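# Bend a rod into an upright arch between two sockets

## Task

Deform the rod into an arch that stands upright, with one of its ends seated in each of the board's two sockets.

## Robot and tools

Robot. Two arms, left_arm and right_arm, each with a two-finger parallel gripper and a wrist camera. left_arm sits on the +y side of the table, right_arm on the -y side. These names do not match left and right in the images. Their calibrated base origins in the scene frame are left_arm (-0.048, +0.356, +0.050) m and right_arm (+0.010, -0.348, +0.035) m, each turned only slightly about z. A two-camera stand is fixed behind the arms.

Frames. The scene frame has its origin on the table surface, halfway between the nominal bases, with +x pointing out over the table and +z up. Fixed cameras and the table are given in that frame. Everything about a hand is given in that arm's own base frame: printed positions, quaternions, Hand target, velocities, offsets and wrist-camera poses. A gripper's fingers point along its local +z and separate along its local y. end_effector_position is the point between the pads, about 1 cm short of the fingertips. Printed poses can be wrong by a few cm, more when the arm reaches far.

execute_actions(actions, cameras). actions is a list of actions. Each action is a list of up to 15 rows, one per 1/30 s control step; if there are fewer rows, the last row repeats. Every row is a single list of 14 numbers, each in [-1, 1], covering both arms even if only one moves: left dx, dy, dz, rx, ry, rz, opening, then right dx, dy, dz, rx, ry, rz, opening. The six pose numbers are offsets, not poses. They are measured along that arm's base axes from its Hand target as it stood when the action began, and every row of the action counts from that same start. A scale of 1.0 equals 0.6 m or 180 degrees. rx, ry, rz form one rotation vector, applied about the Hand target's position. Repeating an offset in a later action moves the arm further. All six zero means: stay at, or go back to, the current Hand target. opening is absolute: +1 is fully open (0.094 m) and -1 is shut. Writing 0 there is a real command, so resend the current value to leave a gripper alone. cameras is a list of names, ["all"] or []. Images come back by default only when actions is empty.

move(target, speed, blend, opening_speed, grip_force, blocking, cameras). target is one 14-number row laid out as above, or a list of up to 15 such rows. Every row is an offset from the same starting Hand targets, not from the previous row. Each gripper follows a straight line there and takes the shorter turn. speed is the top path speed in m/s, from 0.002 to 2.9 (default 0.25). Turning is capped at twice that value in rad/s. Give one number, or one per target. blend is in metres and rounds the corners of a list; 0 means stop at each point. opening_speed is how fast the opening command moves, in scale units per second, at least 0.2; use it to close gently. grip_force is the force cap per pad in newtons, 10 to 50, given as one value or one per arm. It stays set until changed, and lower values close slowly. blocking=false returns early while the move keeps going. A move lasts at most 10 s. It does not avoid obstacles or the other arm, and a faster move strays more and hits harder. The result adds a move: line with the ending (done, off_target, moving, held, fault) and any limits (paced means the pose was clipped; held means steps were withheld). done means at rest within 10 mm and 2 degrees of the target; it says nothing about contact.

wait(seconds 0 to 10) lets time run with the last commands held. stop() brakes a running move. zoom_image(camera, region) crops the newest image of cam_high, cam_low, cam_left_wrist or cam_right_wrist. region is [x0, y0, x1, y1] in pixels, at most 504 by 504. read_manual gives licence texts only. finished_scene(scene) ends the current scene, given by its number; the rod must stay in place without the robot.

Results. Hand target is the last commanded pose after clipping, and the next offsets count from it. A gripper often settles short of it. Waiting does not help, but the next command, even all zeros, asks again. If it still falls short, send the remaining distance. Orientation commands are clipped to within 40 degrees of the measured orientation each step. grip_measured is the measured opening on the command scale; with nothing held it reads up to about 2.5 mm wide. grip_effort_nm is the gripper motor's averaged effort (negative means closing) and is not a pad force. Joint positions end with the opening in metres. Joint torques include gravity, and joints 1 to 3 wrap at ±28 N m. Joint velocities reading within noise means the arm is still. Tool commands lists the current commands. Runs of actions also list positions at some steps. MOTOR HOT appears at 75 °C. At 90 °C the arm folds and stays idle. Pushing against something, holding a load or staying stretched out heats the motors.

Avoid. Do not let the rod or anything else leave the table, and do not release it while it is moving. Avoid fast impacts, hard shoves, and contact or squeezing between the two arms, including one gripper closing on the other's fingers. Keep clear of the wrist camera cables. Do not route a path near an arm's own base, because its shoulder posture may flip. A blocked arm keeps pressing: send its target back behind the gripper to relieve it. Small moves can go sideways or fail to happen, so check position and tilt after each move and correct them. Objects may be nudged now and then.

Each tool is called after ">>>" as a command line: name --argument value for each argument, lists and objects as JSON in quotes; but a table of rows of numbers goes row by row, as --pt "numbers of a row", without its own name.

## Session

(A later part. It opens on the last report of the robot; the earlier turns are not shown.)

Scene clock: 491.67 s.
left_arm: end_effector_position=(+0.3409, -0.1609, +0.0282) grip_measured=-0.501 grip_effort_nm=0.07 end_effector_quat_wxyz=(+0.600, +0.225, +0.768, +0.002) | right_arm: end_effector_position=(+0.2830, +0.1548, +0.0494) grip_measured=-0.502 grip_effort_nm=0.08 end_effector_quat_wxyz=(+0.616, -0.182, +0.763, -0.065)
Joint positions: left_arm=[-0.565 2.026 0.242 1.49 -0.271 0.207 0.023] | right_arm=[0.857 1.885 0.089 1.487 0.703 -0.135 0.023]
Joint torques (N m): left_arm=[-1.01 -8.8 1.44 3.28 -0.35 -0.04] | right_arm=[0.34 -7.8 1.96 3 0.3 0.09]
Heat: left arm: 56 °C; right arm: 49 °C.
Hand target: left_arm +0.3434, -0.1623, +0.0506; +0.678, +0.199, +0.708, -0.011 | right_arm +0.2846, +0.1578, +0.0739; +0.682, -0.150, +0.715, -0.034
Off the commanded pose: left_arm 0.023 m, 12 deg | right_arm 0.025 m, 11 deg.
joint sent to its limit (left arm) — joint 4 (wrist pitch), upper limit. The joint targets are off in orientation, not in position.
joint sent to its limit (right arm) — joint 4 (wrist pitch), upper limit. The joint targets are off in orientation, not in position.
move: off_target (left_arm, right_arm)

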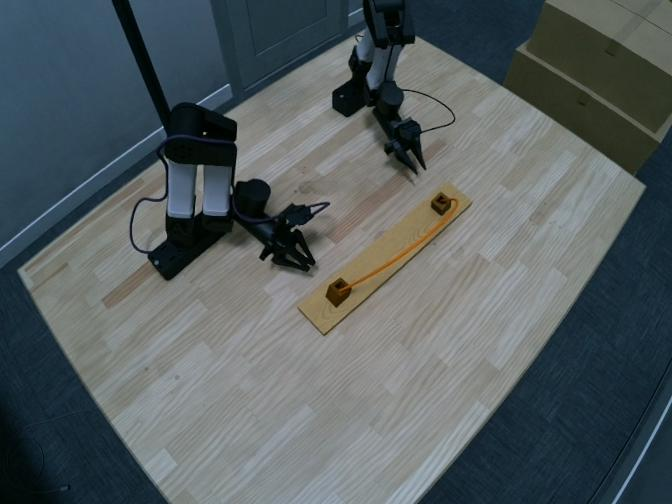

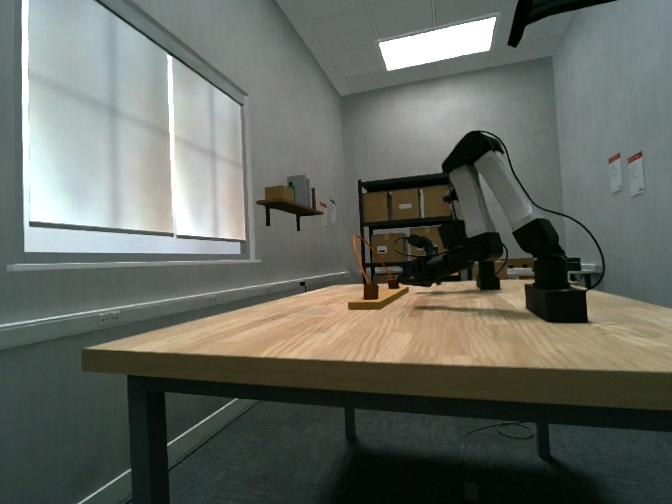

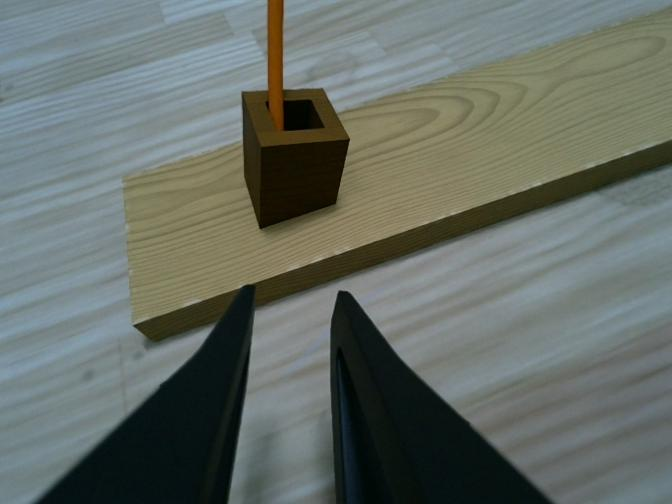

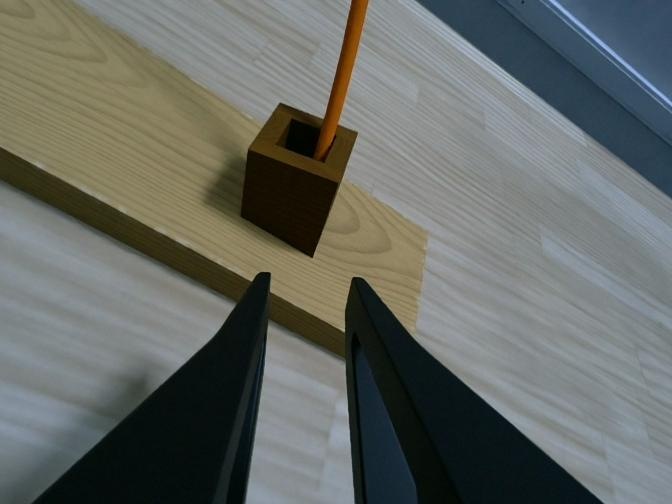

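>>> move --target '[0,0,0,0,0,0,-0.5,0.0757,0.287,0.2102,-0.4175,-0.0368,-0.047,0.0]' --speed 0.25 --cameras '["all"]'

>>> zoom_image --camera "cam_low" --region '[330, 200, 450, 320]'

Scene clock: 534.30 s.
left_arm: end_effector_position=(+0.3409, -0.1609, +0.0282) grip_measured=-0.501 grip_effort_nm=0.07 end_effector_quat_wxyz=(+0.600, +0.225, +0.768, +0.002) | right_arm: end_effector_position=(+0.3298, +0.3243, +0.2010) grip_measured=-0.002 grip_effort_nm=0.08 end_effector_quat_wxyz=(+0.481, -0.486, +0.517, -0.515)
Joint positions: left_arm=[-0.565 2.026 0.242 1.49 -0.272 0.207 0.023] | right_arm=[1.135 1.886 0.954 0.915 1.2 -1.557 0.047]
Joint torques (N m): left_arm=[-0.87 -8.8 1.5 3.34 -0.3 0] | right_arm=[0.28 -7.73 8.79 1.97 0.17 -0.07]
Heat: left arm: 59 °C; right arm: 49 °C.
Hand target: left_arm +0.3433, -0.1624, +0.0506; +0.678, +0.199, +0.708, -0.011 | right_arm +0.3302, +0.3299, +0.2001; +0.482, -0.482, +0.517, -0.517
Off the commanded pose: left_arm 0.023 m, 12 deg | right_arm 0.006 m, 0 deg.
joint sent to its limit (left arm) — joint 4 (wrist pitch), upper limit. The joint targets are off in orientation, not in position.
move: off_target (left_arm)

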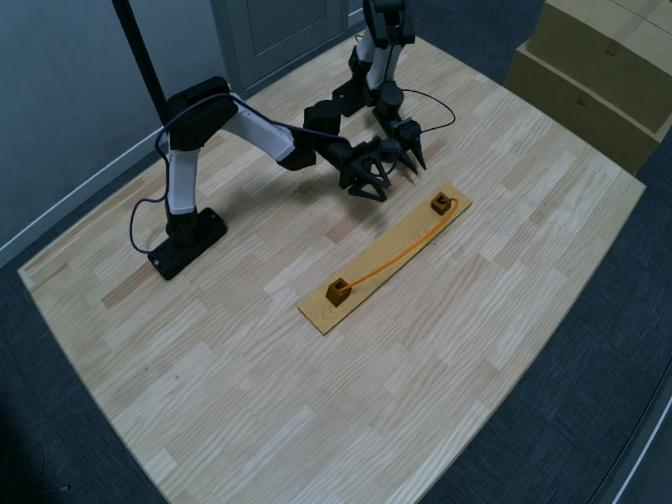

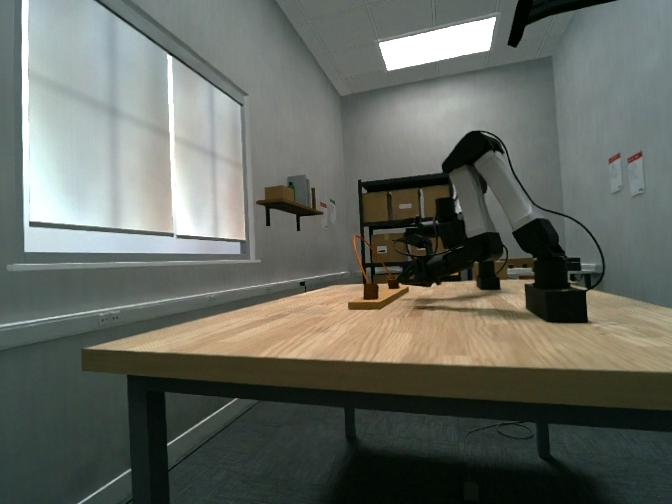

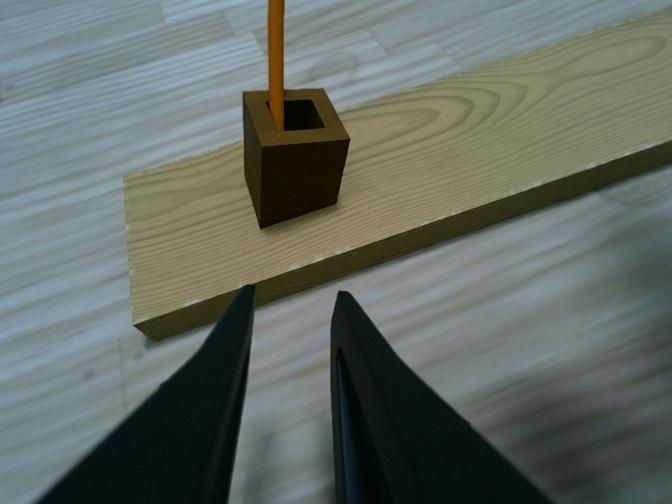

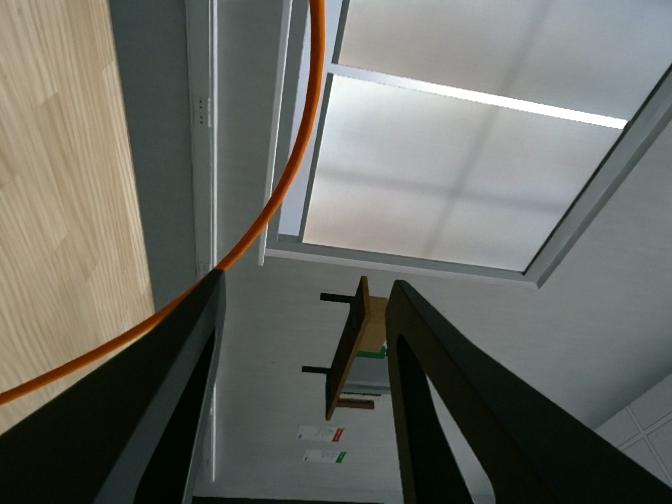

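Scaled by 4.200 from the camera's 672x504 image, which has a finer 960x720 frame.

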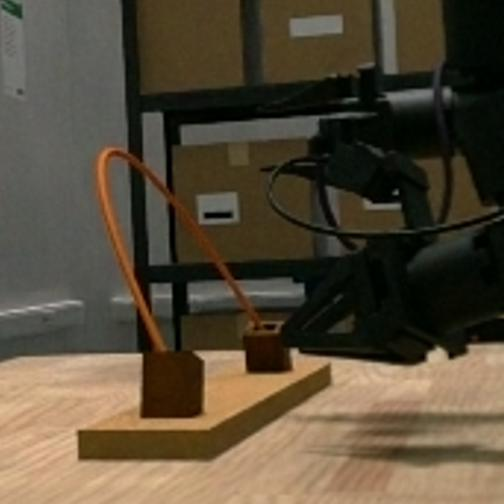

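>>> move --target '[0,0,0,0,0,0,-0.5,0.15,0.03,0.005,0,0,0,0.0]' --speed 0.15 --cameras '["cam_low","cam_right_wrist","cam_high"]'

>>> zoom_image --camera "cam_low" --region '[330, 200, 450, 320]'

>>> zoom_image --camera "cam_high" --region '[310, 150, 490, 330]'

Scene clock: 565.23 s.
left_arm: end_effector_position=(+0.3409, -0.1609, +0.0282) grip_measured=-0.501 grip_effort_nm=0.07 end_effector_quat_wxyz=(+0.600, +0.225, +0.768, +0.002) | right_arm: end_effector_position=(+0.4144, +0.3395, +0.2096) grip_measured=-0.002 grip_effort_nm=0.08 end_effector_quat_wxyz=(+0.487, -0.469, +0.525, -0.517)
Joint positions: left_arm=[-0.565 2.026 0.242 1.49 -0.272 0.207 0.023] | right_arm=[0.974 2.063 1.235 0.848 1.06 -1.561 0.047]
Joint torques (N m): left_arm=[-0.95 -8.9 1.46 3.33 -0.33 -0.02] | right_arm=[-0.46 -9.46 9.89 1.6 -0.19 -0.09]
Heat: left arm: 61 °C; right arm: 47 °C.
Hand target: left_arm +0.3433, -0.1624, +0.0506; +0.678, +0.199, +0.708, -0.011 | right_arm +0.4202, +0.3479, +0.2030; +0.482, -0.483, +0.517, -0.517
Off the commanded pose: left_arm 0.023 m, 12 deg | right_arm 0.012 m, 2 deg.
joint sent to its limit (left arm) — joint 4 (wrist pitch), upper limit. The joint targets are off in orientation, not in position.
move: off_target (left_arm, right_arm)
Images, in order (width x height): cam_high 672x504, cam_low 672x504, cam_right_wrist 672x504.

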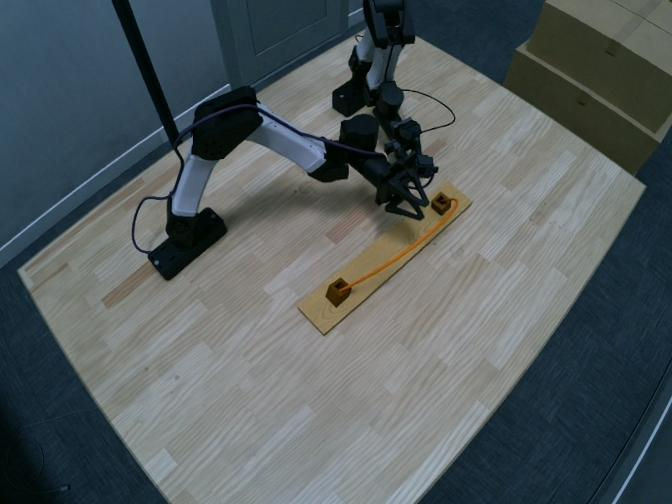

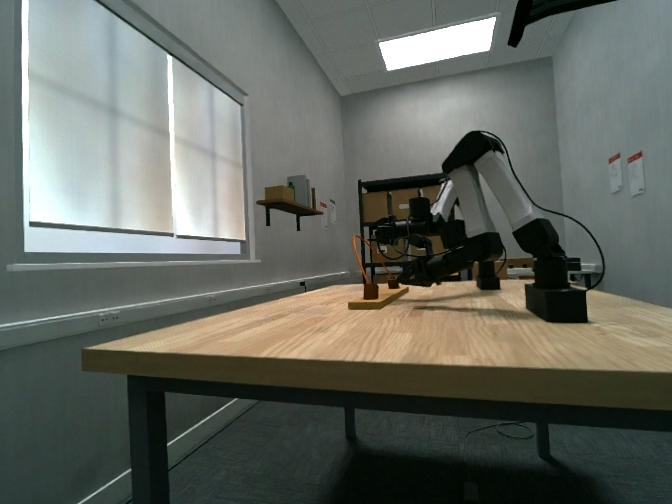

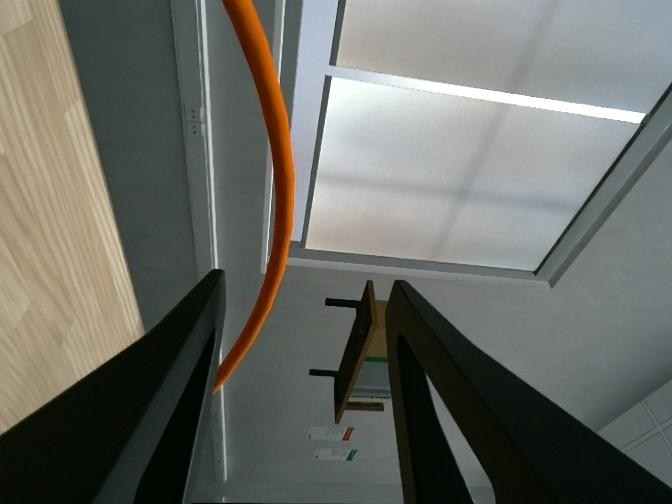

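Scaled by 4.200 from the camera's 672x504 image, which has a finer 960x720 frame.

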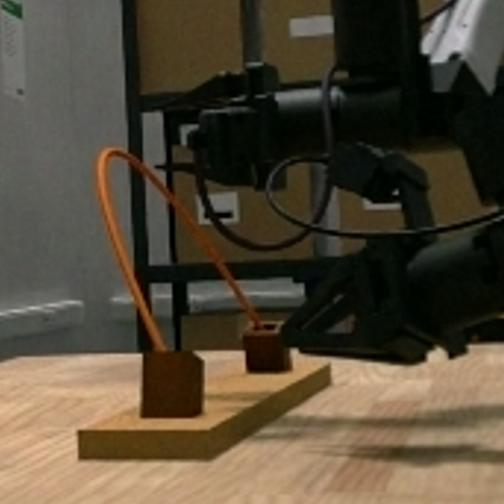

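Scaled by 2.800 from the camera's 672x504 image, which has a finer 960x720 frame.

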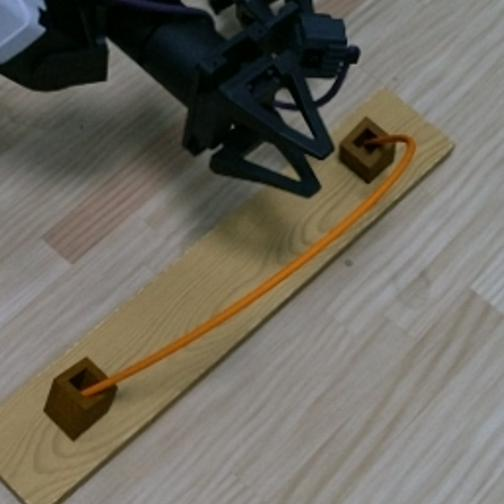

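>>> move --target '[0,0,0,0,0,0,-0.5,0.065,0.02,-0.01,0,0,0,0.0]' --speed 0.1 --cameras '["cam_low","cam_right_wrist","cam_high"]'

>>> zoom_image --camera "cam_low" --region '[330, 200, 450, 320]'

>>> zoom_image --camera "cam_high" --region '[310, 150, 490, 330]'

Scene clock: 585.20 s.
left_arm: end_effector_position=(+0.3409, -0.1609, +0.0282) grip_measured=-0.501 grip_effort_nm=0.07 end_effector_quat_wxyz=(+0.600, +0.225, +0.768, +0.002) | right_arm: end_effector_position=(+0.4530, +0.3520, +0.2054) grip_measured=-0.002 grip_effort_nm=0.08 end_effector_quat_wxyz=(+0.488, -0.468, +0.525, -0.517)
Joint positions: left_arm=[-0.565 2.026 0.242 1.49 -0.272 0.207 0.023] | right_arm=[0.92 2.178 1.402 0.798 1.006 -1.561 0.047]
Joint torques (N m): left_arm=[-0.9 -8.84 1.51 3.35 -0.33 -0.04] | right_arm=[-0.49 -10.5 10.11 1.63 -0.19 -0.08]
Heat: left arm: 62 °C; right arm: 45 °C.
Hand target: left_arm +0.3433, -0.1624, +0.0506; +0.678, +0.199, +0.708, -0.011 | right_arm +0.4592, +0.3599, +0.1970; +0.482, -0.483, +0.517, -0.517
Off the commanded pose: left_arm 0.023 m, 12 deg | right_arm 0.013 m, 2 deg.
joint sent to its limit (left arm) — joint 4 (wrist pitch), upper limit. The joint targets are off in orientation, not in position.
move: off_target (left_arm, right_arm)
Images, in order (width x height): cam_high 672x504, cam_low 672x504, cam_right_wrist 672x504.

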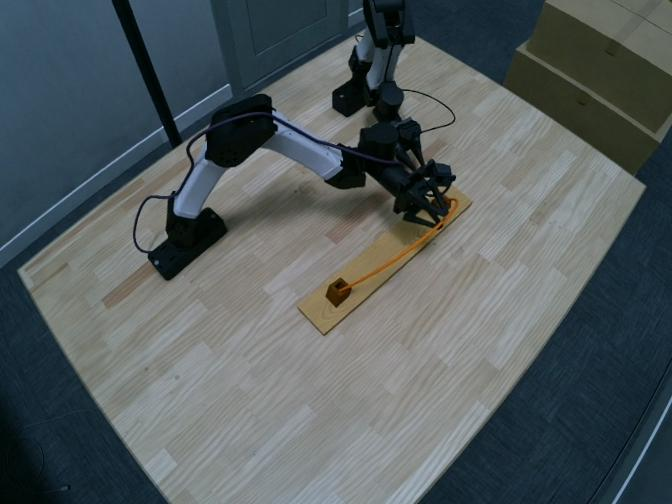

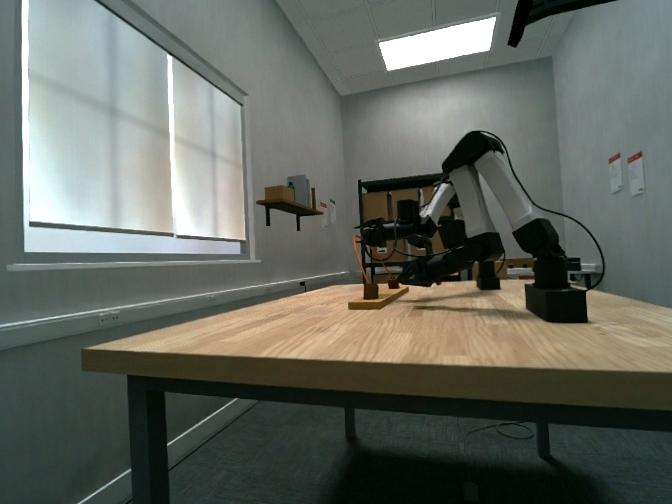

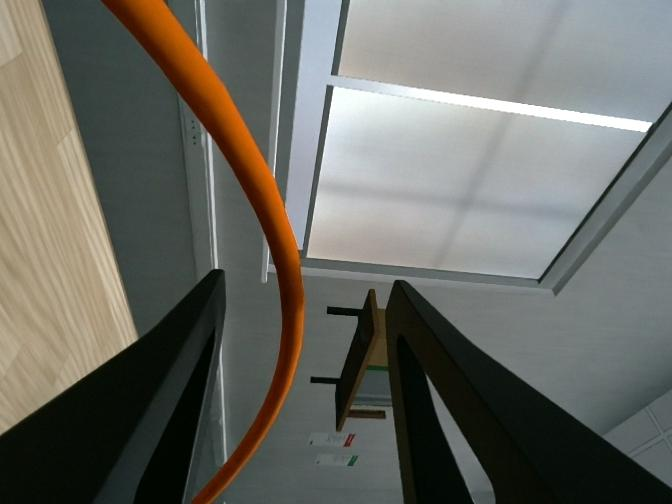

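Scaled by 4.200 from the camera's 672x504 image, which has a finer 960x720 frame.

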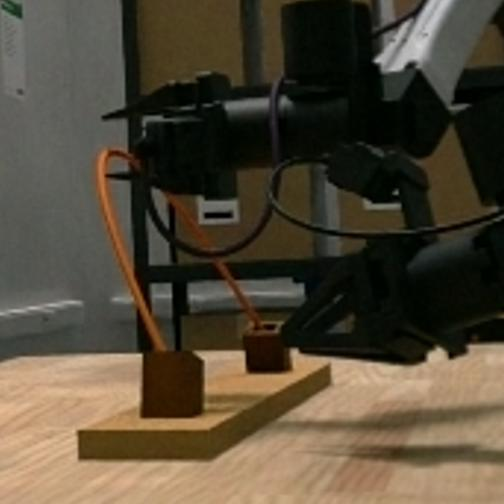

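Scaled by 2.800 from the camera's 672x504 image, which has a finer 960x720 frame.

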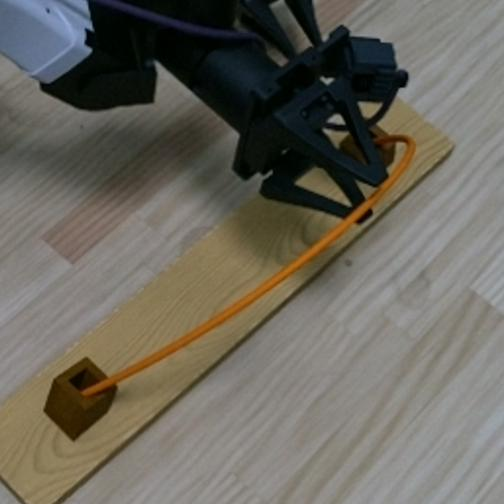

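>>> move --pt "0 0 0 0 0 0 -0.5 0.008 0.0 -0.004 0 0 0 0.0" --pt "0 0 0 0 0 0 -0.5 0.008 0 -0.004 0 0 0 -0.9" --speed 0.04 --opening_speed 0.4 --cameras '["cam_low","cam_right_wrist","cam_high"]'

>>> zoom_image --camera "cam_low" --region '[330, 200, 450, 320]'

Scene clock: 610.57 s.
left_arm: end_effector_position=(+0.3409, -0.1609, +0.0282) grip_measured=-0.501 grip_effort_nm=0.07 end_effector_quat_wxyz=(+0.600, +0.225, +0.768, +0.002) | right_arm: end_effector_position=(+0.4567, +0.3554, +0.2006) grip_measured=-0.873 grip_effort_nm=-1.03 end_effector_quat_wxyz=(+0.481, -0.482, +0.516, -0.520)
Joint positions: left_arm=[-0.565 2.026 0.242 1.49 -0.272 0.207 0.023] | right_arm=[0.915 2.191 1.416 0.782 0.989 -1.581 0.006]
Joint torques (N m): left_arm=[-0.85 -8.92 1.54 3.3 -0.29 -0.04] | right_arm=[-0.8 -10.51 10.26 1.82 -0.09 0.16]
Heat: left arm: 63 °C; right arm: 43 °C.
Hand target: left_arm +0.3433, -0.1624, +0.0506; +0.678, +0.199, +0.708, -0.011 | right_arm +0.4639, +0.3599, +0.1946; +0.482, -0.482, +0.517, -0.517
Off the commanded pose: left_arm 0.023 m, 12 deg | right_arm 0.010 m, 0 deg.
joint sent to its limit (left arm) — joint 4 (wrist pitch), upper limit. The joint targets are off in orientation, not in position.
move: off_target (left_arm); target 2's new opening was sent with right_arm's hand 0.013 m and 2 deg from that target
Images, in order (width x height): cam_high 672x504, cam_low 672x504, cam_right_wrist 672x504.

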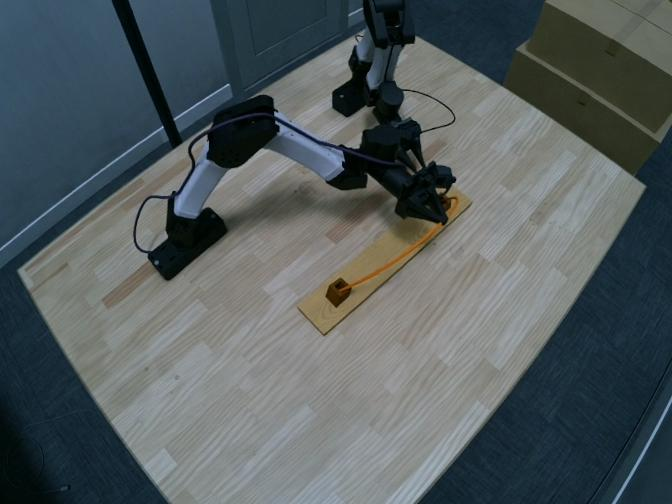

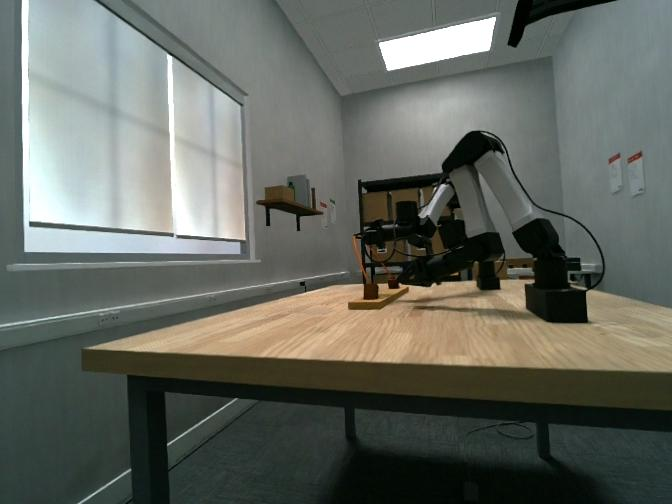

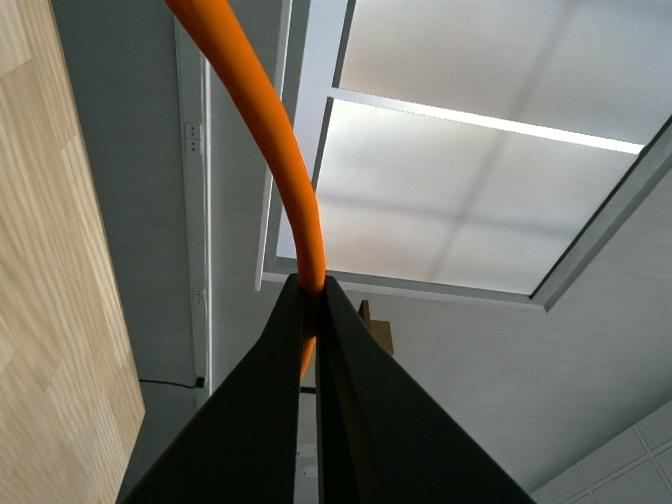

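Scaled by 4.200 from the camera's 672x504 image, which has a finer 960x720 frame.

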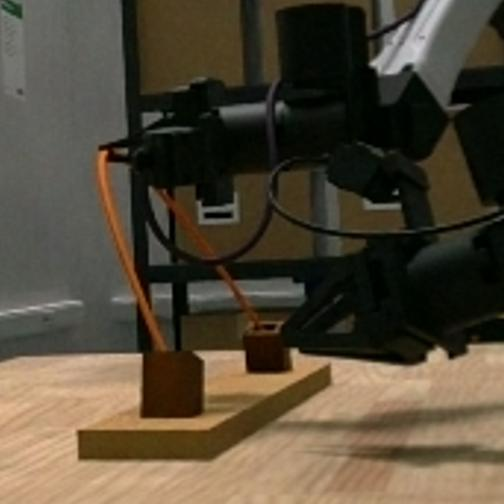

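>>> move --pt "0 0 0 0 0 0 -0.5 -0.06 0 0.012 0 -0.042 0 -0.9" --pt "0 0 0 0 0 0 -0.5 -0.125 0 0.013 0 -0.083 0 -0.9" --speed 0.05 --blend '[0.01,0]' --cameras '["cam_low","cam_right_wrist","cam_high"]'

>>> zoom_image --camera "cam_low" --region '[330, 200, 450, 320]'

>>> zoom_image --camera "cam_high" --region '[310, 150, 490, 330]'

Scene clock: 622.97 s.
left_arm: end_effector_position=(+0.3409, -0.1609, +0.0282) grip_measured=-0.501 grip_effort_nm=0.07 end_effector_quat_wxyz=(+0.600, +0.225, +0.768, +0.002) | right_arm: end_effector_position=(+0.3974, +0.3597, +0.2149) grip_measured=-0.874 grip_effort_nm=-1.05 end_effector_quat_wxyz=(+0.529, -0.429, +0.449, -0.579)
Joint positions: left_arm=[-0.565 2.026 0.242 1.49 -0.272 0.207 0.023] | right_arm=[1.019 2.262 1.255 1.476 1.04 -2.003 0.006]
Joint torques (N m): left_arm=[-0.91 -8.75 1.62 3.33 -0.31 -0.05] | right_arm=[0.96 -9.09 4.83 2.66 -0.16 0.06]
Heat: left arm: 64 °C; right arm: 44 °C.
Hand target: left_arm +0.3433, -0.1624, +0.0506; +0.678, +0.199, +0.708, -0.011 | right_arm +0.3889, +0.3599, +0.2023; +0.545, -0.411, +0.450, -0.575
Off the commanded pose: left_arm 0.023 m, 12 deg | right_arm 0.015 m, 3 deg.
joint sent to its limit (left arm) — joint 4 (wrist pitch), upper limit. The joint targets are off in orientation, not in position.
joint sent to its limit (right arm) — joint 4 (wrist pitch), upper limit. The joint targets still meet the commanded pose.
move: off_target (left_arm, right_arm)
Images, in order (width x height): cam_high 672x504, cam_low 672x504, cam_right_wrist 672x504.

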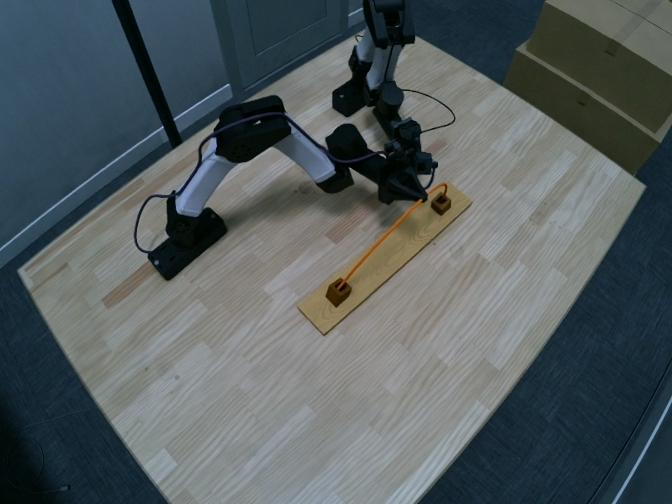

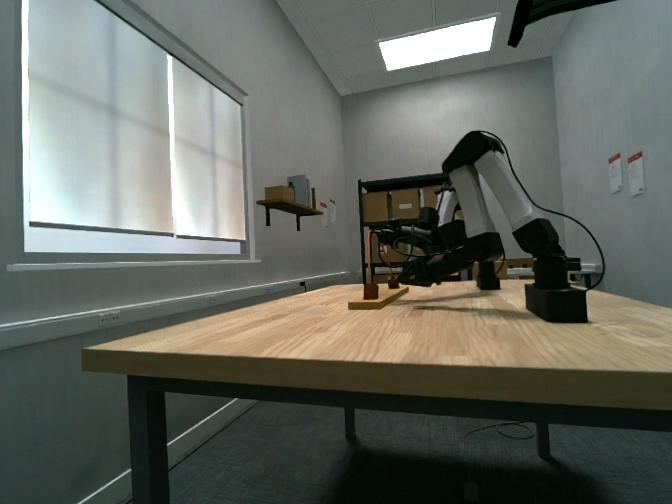

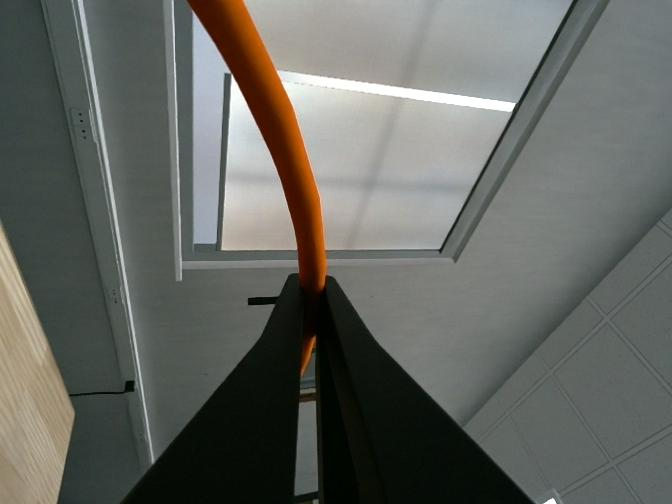

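Scaled by 4.200 from the camera's 672x504 image, which has a finer 960x720 frame.

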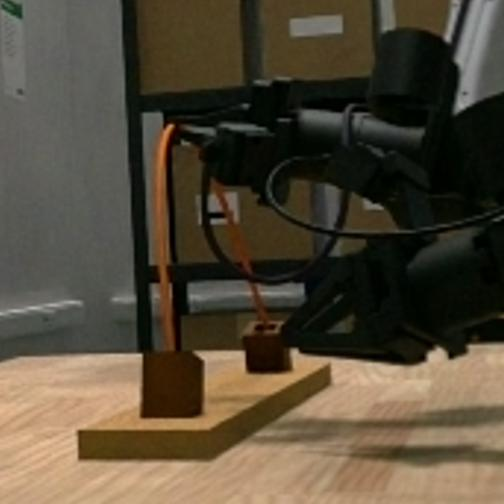

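Scaled by 2.800 from the camera's 672x504 image, which has a finer 960x720 frame.

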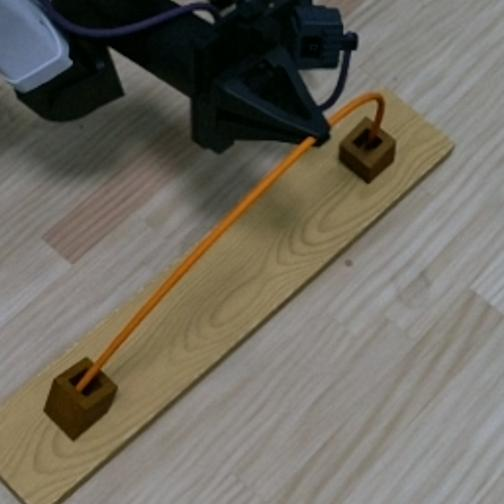

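>>> move --target '[0,0,0,0,0,0,-0.5,-0.08,0,0.0,0,0.0,0,-0.9]' --speed 0.05 --cameras '["cam_low","cam_high"]'

>>> zoom_image --camera "cam_low" --region '[330, 200, 450, 320]'

>>> zoom_image --camera "cam_high" --region '[310, 150, 490, 330]'

Scene clock: 634.10 s.
left_arm: end_effector_position=(+0.3409, -0.1609, +0.0282) grip_measured=-0.501 grip_effort_nm=0.07 end_effector_quat_wxyz=(+0.600, +0.225, +0.768, +0.002) | right_arm: end_effector_position=(+0.3509, +0.3654, +0.2090) grip_measured=-0.875 grip_effort_nm=-1.05 end_effector_quat_wxyz=(+0.522, -0.451, +0.454, -0.564)
Joint positions: left_arm=[-0.565 2.026 0.242 1.49 -0.272 0.207 0.023] | right_arm=[1.121 2.188 1.139 1.484 1.128 -2.004 0.006]
Joint torques (N m): left_arm=[-0.81 -9.02 1.44 3.31 -0.29 -0.03] | right_arm=[1.01 -10.7 3.26 2.55 -0.04 0.11]
Heat: left arm: 64 °C; right arm: 46 °C.
Hand target: left_arm +0.3433, -0.1624, +0.0506; +0.678, +0.199, +0.708, -0.011 | right_arm +0.3410, +0.3599, +0.2024; +0.545, -0.411, +0.450, -0.575
Off the commanded pose: left_arm 0.023 m, 12 deg | right_arm 0.013 m, 5 deg.
joint sent to its limit (left arm) — joint 4 (wrist pitch), upper limit. The joint targets are off in orientation, not in position.
joint sent to its limit (right arm) — joint 4 (wrist pitch), upper limit. The joint targets are off in orientation, not in position.
move: off_target (left_arm, right_arm)
Images, in order (width x height): cam_high 672x504, cam_low 672x504.

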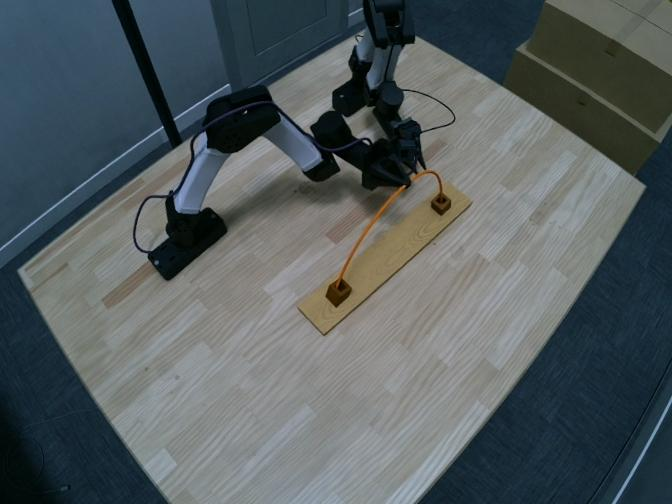

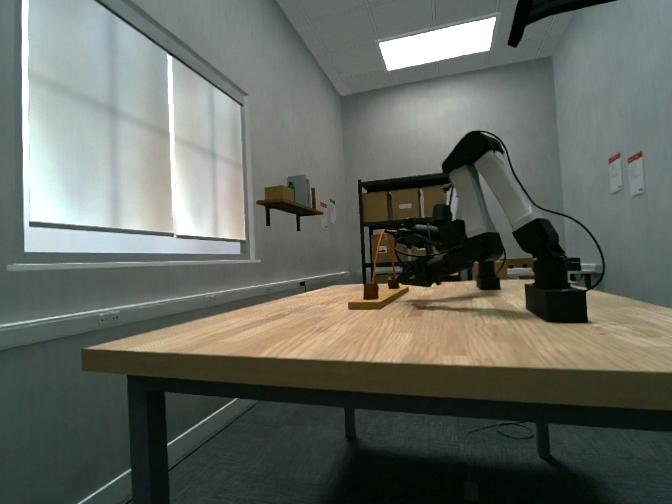

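Scaled by 4.200 from the camera's 672x504 image, which has a finer 960x720 frame.

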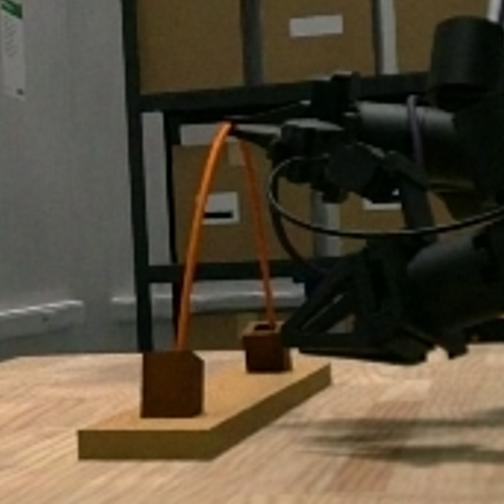

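Scaled by 2.800 from the camera's 672x504 image, which has a finer 960x720 frame.

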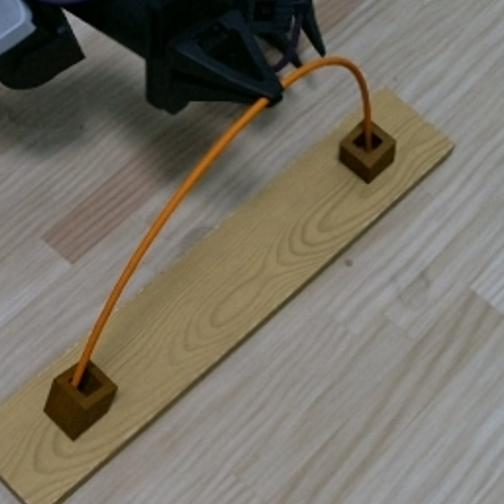

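>>> move --target '[0,0,0,0,0,0,-0.5,0,0,0,0,0,0,-0.3]' --opening_speed 0.3 --cameras '["cam_low","cam_right_wrist","cam_high"]'

>>> zoom_image --camera "cam_low" --region '[330, 200, 450, 320]'

Scene clock: 645.60 s.
left_arm: end_effector_position=(+0.3409, -0.1609, +0.0282) grip_measured=-0.501 grip_effort_nm=0.07 end_effector_quat_wxyz=(+0.600, +0.225, +0.768, +0.002) | right_arm: end_effector_position=(+0.3489, +0.3627, +0.2029) grip_measured=-0.301 grip_effort_nm=0.06 end_effector_quat_wxyz=(+0.514, -0.456, +0.455, -0.567)
Joint positions: left_arm=[-0.565 2.026 0.242 1.49 -0.272 0.207 0.023] | right_arm=[1.124 2.188 1.121 1.484 1.139 -2.004 0.033]
Joint torques (N m): left_arm=[-0.76 -8.77 1.36 3.34 -0.32 -0.01] | right_arm=[0.81 -10.71 4.49 2.57 -0.14 0.11]
Heat: left arm: 65 °C; right arm: 47 °C.
Hand target: left_arm +0.3433, -0.1624, +0.0506; +0.678, +0.199, +0.708, -0.011 | right_arm +0.3410, +0.3599, +0.2024; +0.545, -0.411, +0.450, -0.575
Off the commanded pose: left_arm 0.023 m, 12 deg | right_arm 0.008 m, 6 deg.
joint sent to its limit (left arm) — joint 4 (wrist pitch), upper limit. The joint targets are off in orientation, not in position.
joint sent to its limit (right arm) — joint 4 (wrist pitch), upper limit. The joint targets are off in orientation, not in position.
move: off_target (left_arm, right_arm)
Images, in order (width x height): cam_high 672x504, cam_low 672x504, cam_right_wrist 672x504.

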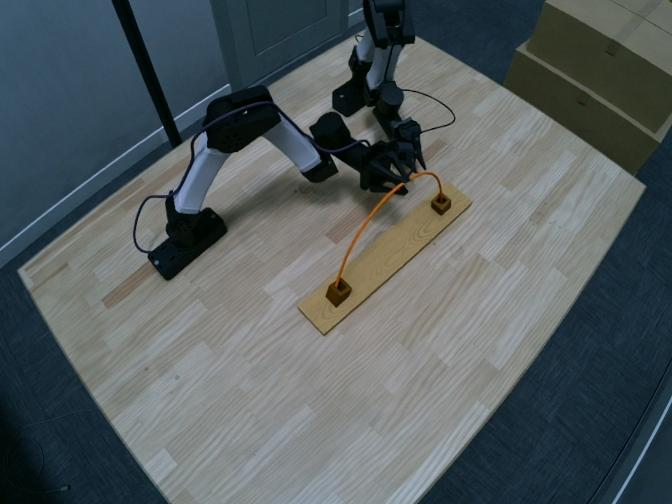

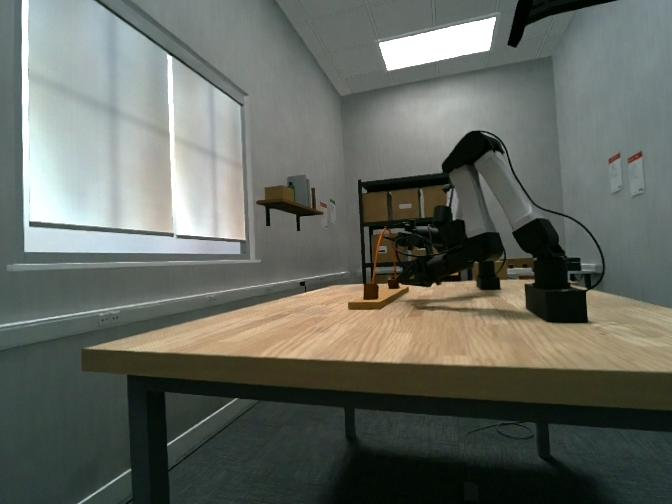

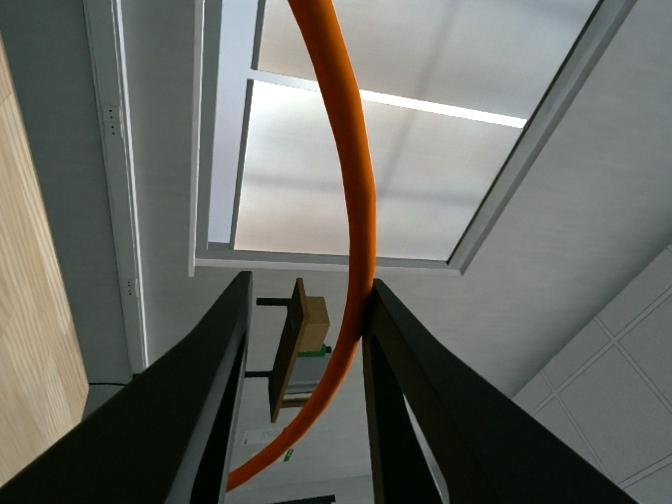

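Scaled by 4.200 from the camera's 672x504 image, which has a finer 960x720 frame.

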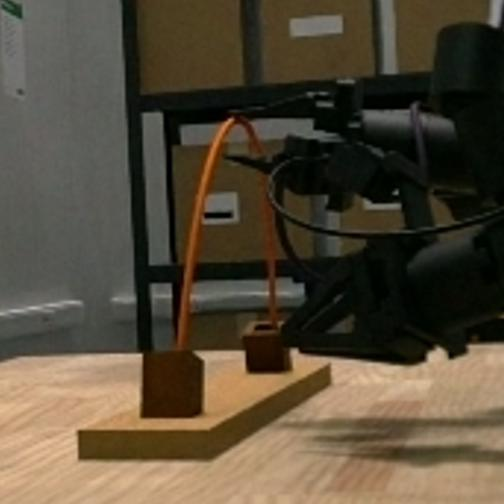

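>>> move --pt "0 0 0 0 0 0 -0.5 0.005 0 0.018 0 0.0 0 -0.1" --pt "0 0 0 0 0 0 -0.5 -0.15 0.0 0.03 0 0.02 0 -0.1" --speed 0.05 --blend '[0.003,0]' --cameras '["cam_low","cam_right_wrist","cam_high"]'

>>> zoom_image --camera "cam_low" --region '[330, 200, 450, 320]'

>>> zoom_image --camera "cam_high" --region '[310, 150, 490, 330]'

Scene clock: 656.53 s.
left_arm: end_effector_position=(+0.3409, -0.1609, +0.0282) grip_measured=-0.501 grip_effort_nm=0.07 end_effector_quat_wxyz=(+0.600, +0.225, +0.768, +0.002) | right_arm: end_effector_position=(+0.2557, +0.3710, +0.1981) grip_measured=-0.102 grip_effort_nm=0.09 end_effector_quat_wxyz=(+0.488, -0.500, +0.457, -0.551)
Joint positions: left_arm=[-0.565 2.026 0.242 1.49 -0.272 0.207 0.023] | right_arm=[1.354 2.075 0.985 1.484 1.352 -2.061 0.042]
Joint torques (N m): left_arm=[-0.94 -8.88 1.52 3.3 -0.32 0.01] | right_arm=[0.17 -14.61 4.9 2.45 -0.07 -0.07]
Heat: left arm: 65 °C; right arm: 47 °C.
Hand target: left_arm +0.3433, -0.1624, +0.0506; +0.678, +0.199, +0.708, -0.011 | right_arm +0.2510, +0.3599, +0.2205; +0.531, -0.429, +0.467, -0.562
Off the commanded pose: left_arm 0.023 m, 12 deg | right_arm 0.025 m, 10 deg.
joint sent to its limit (left arm) — joint 4 (wrist pitch), upper limit. The joint targets are off in orientation, not in position.
joint sent to its limit (right arm) — joint 4 (wrist pitch), upper limit. The joint targets are off in orientation, not in position.
move: off_target (left_arm, right_arm)
Images, in order (width x height): cam_high 672x504, cam_low 672x504, cam_right_wrist 672x504.

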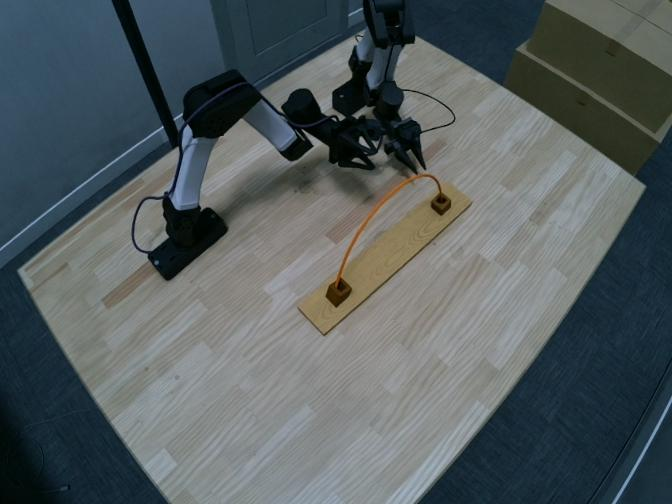

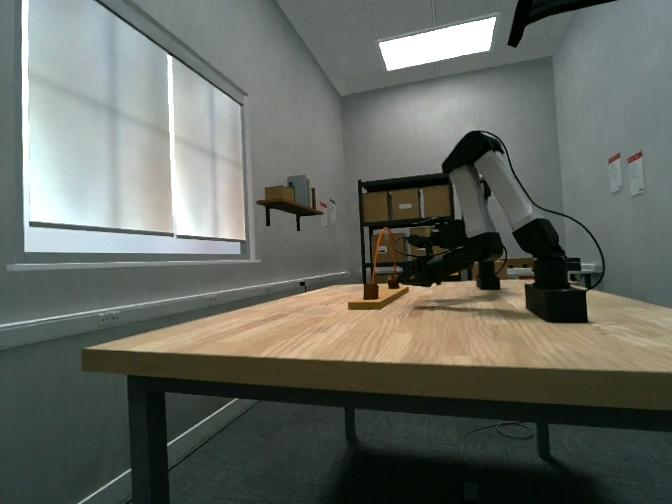

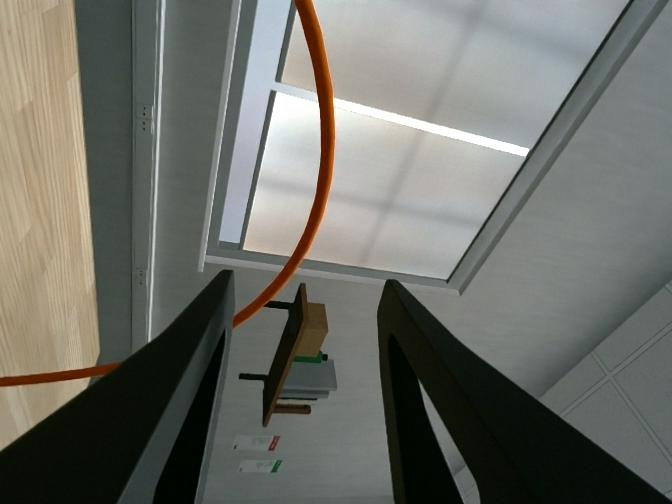

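Scaled by 4.200 from the camera's 672x504 image, which has a finer 960x720 frame.

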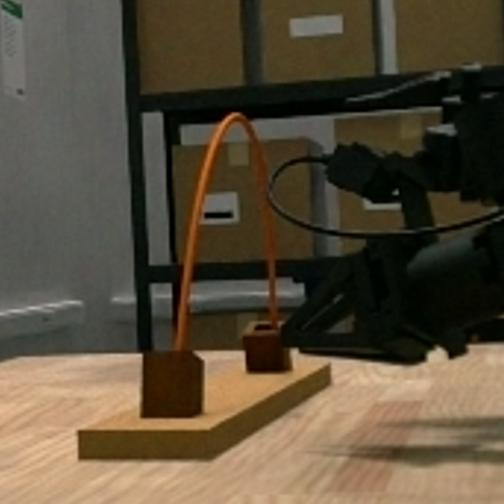

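Scaled by 2.800 from the camera's 672x504 image, which has a finer 960x720 frame.

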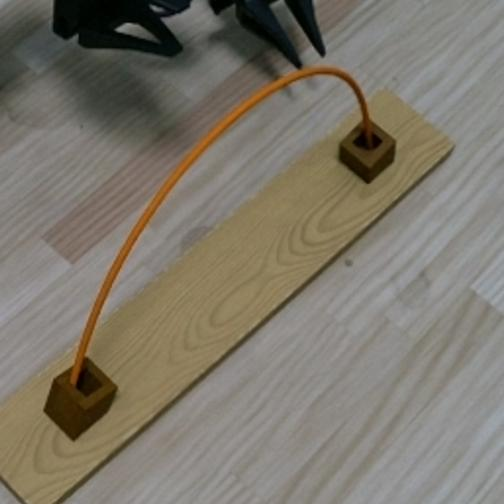

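>>> finished_scene --scene 2

The scene is finished: the task was done.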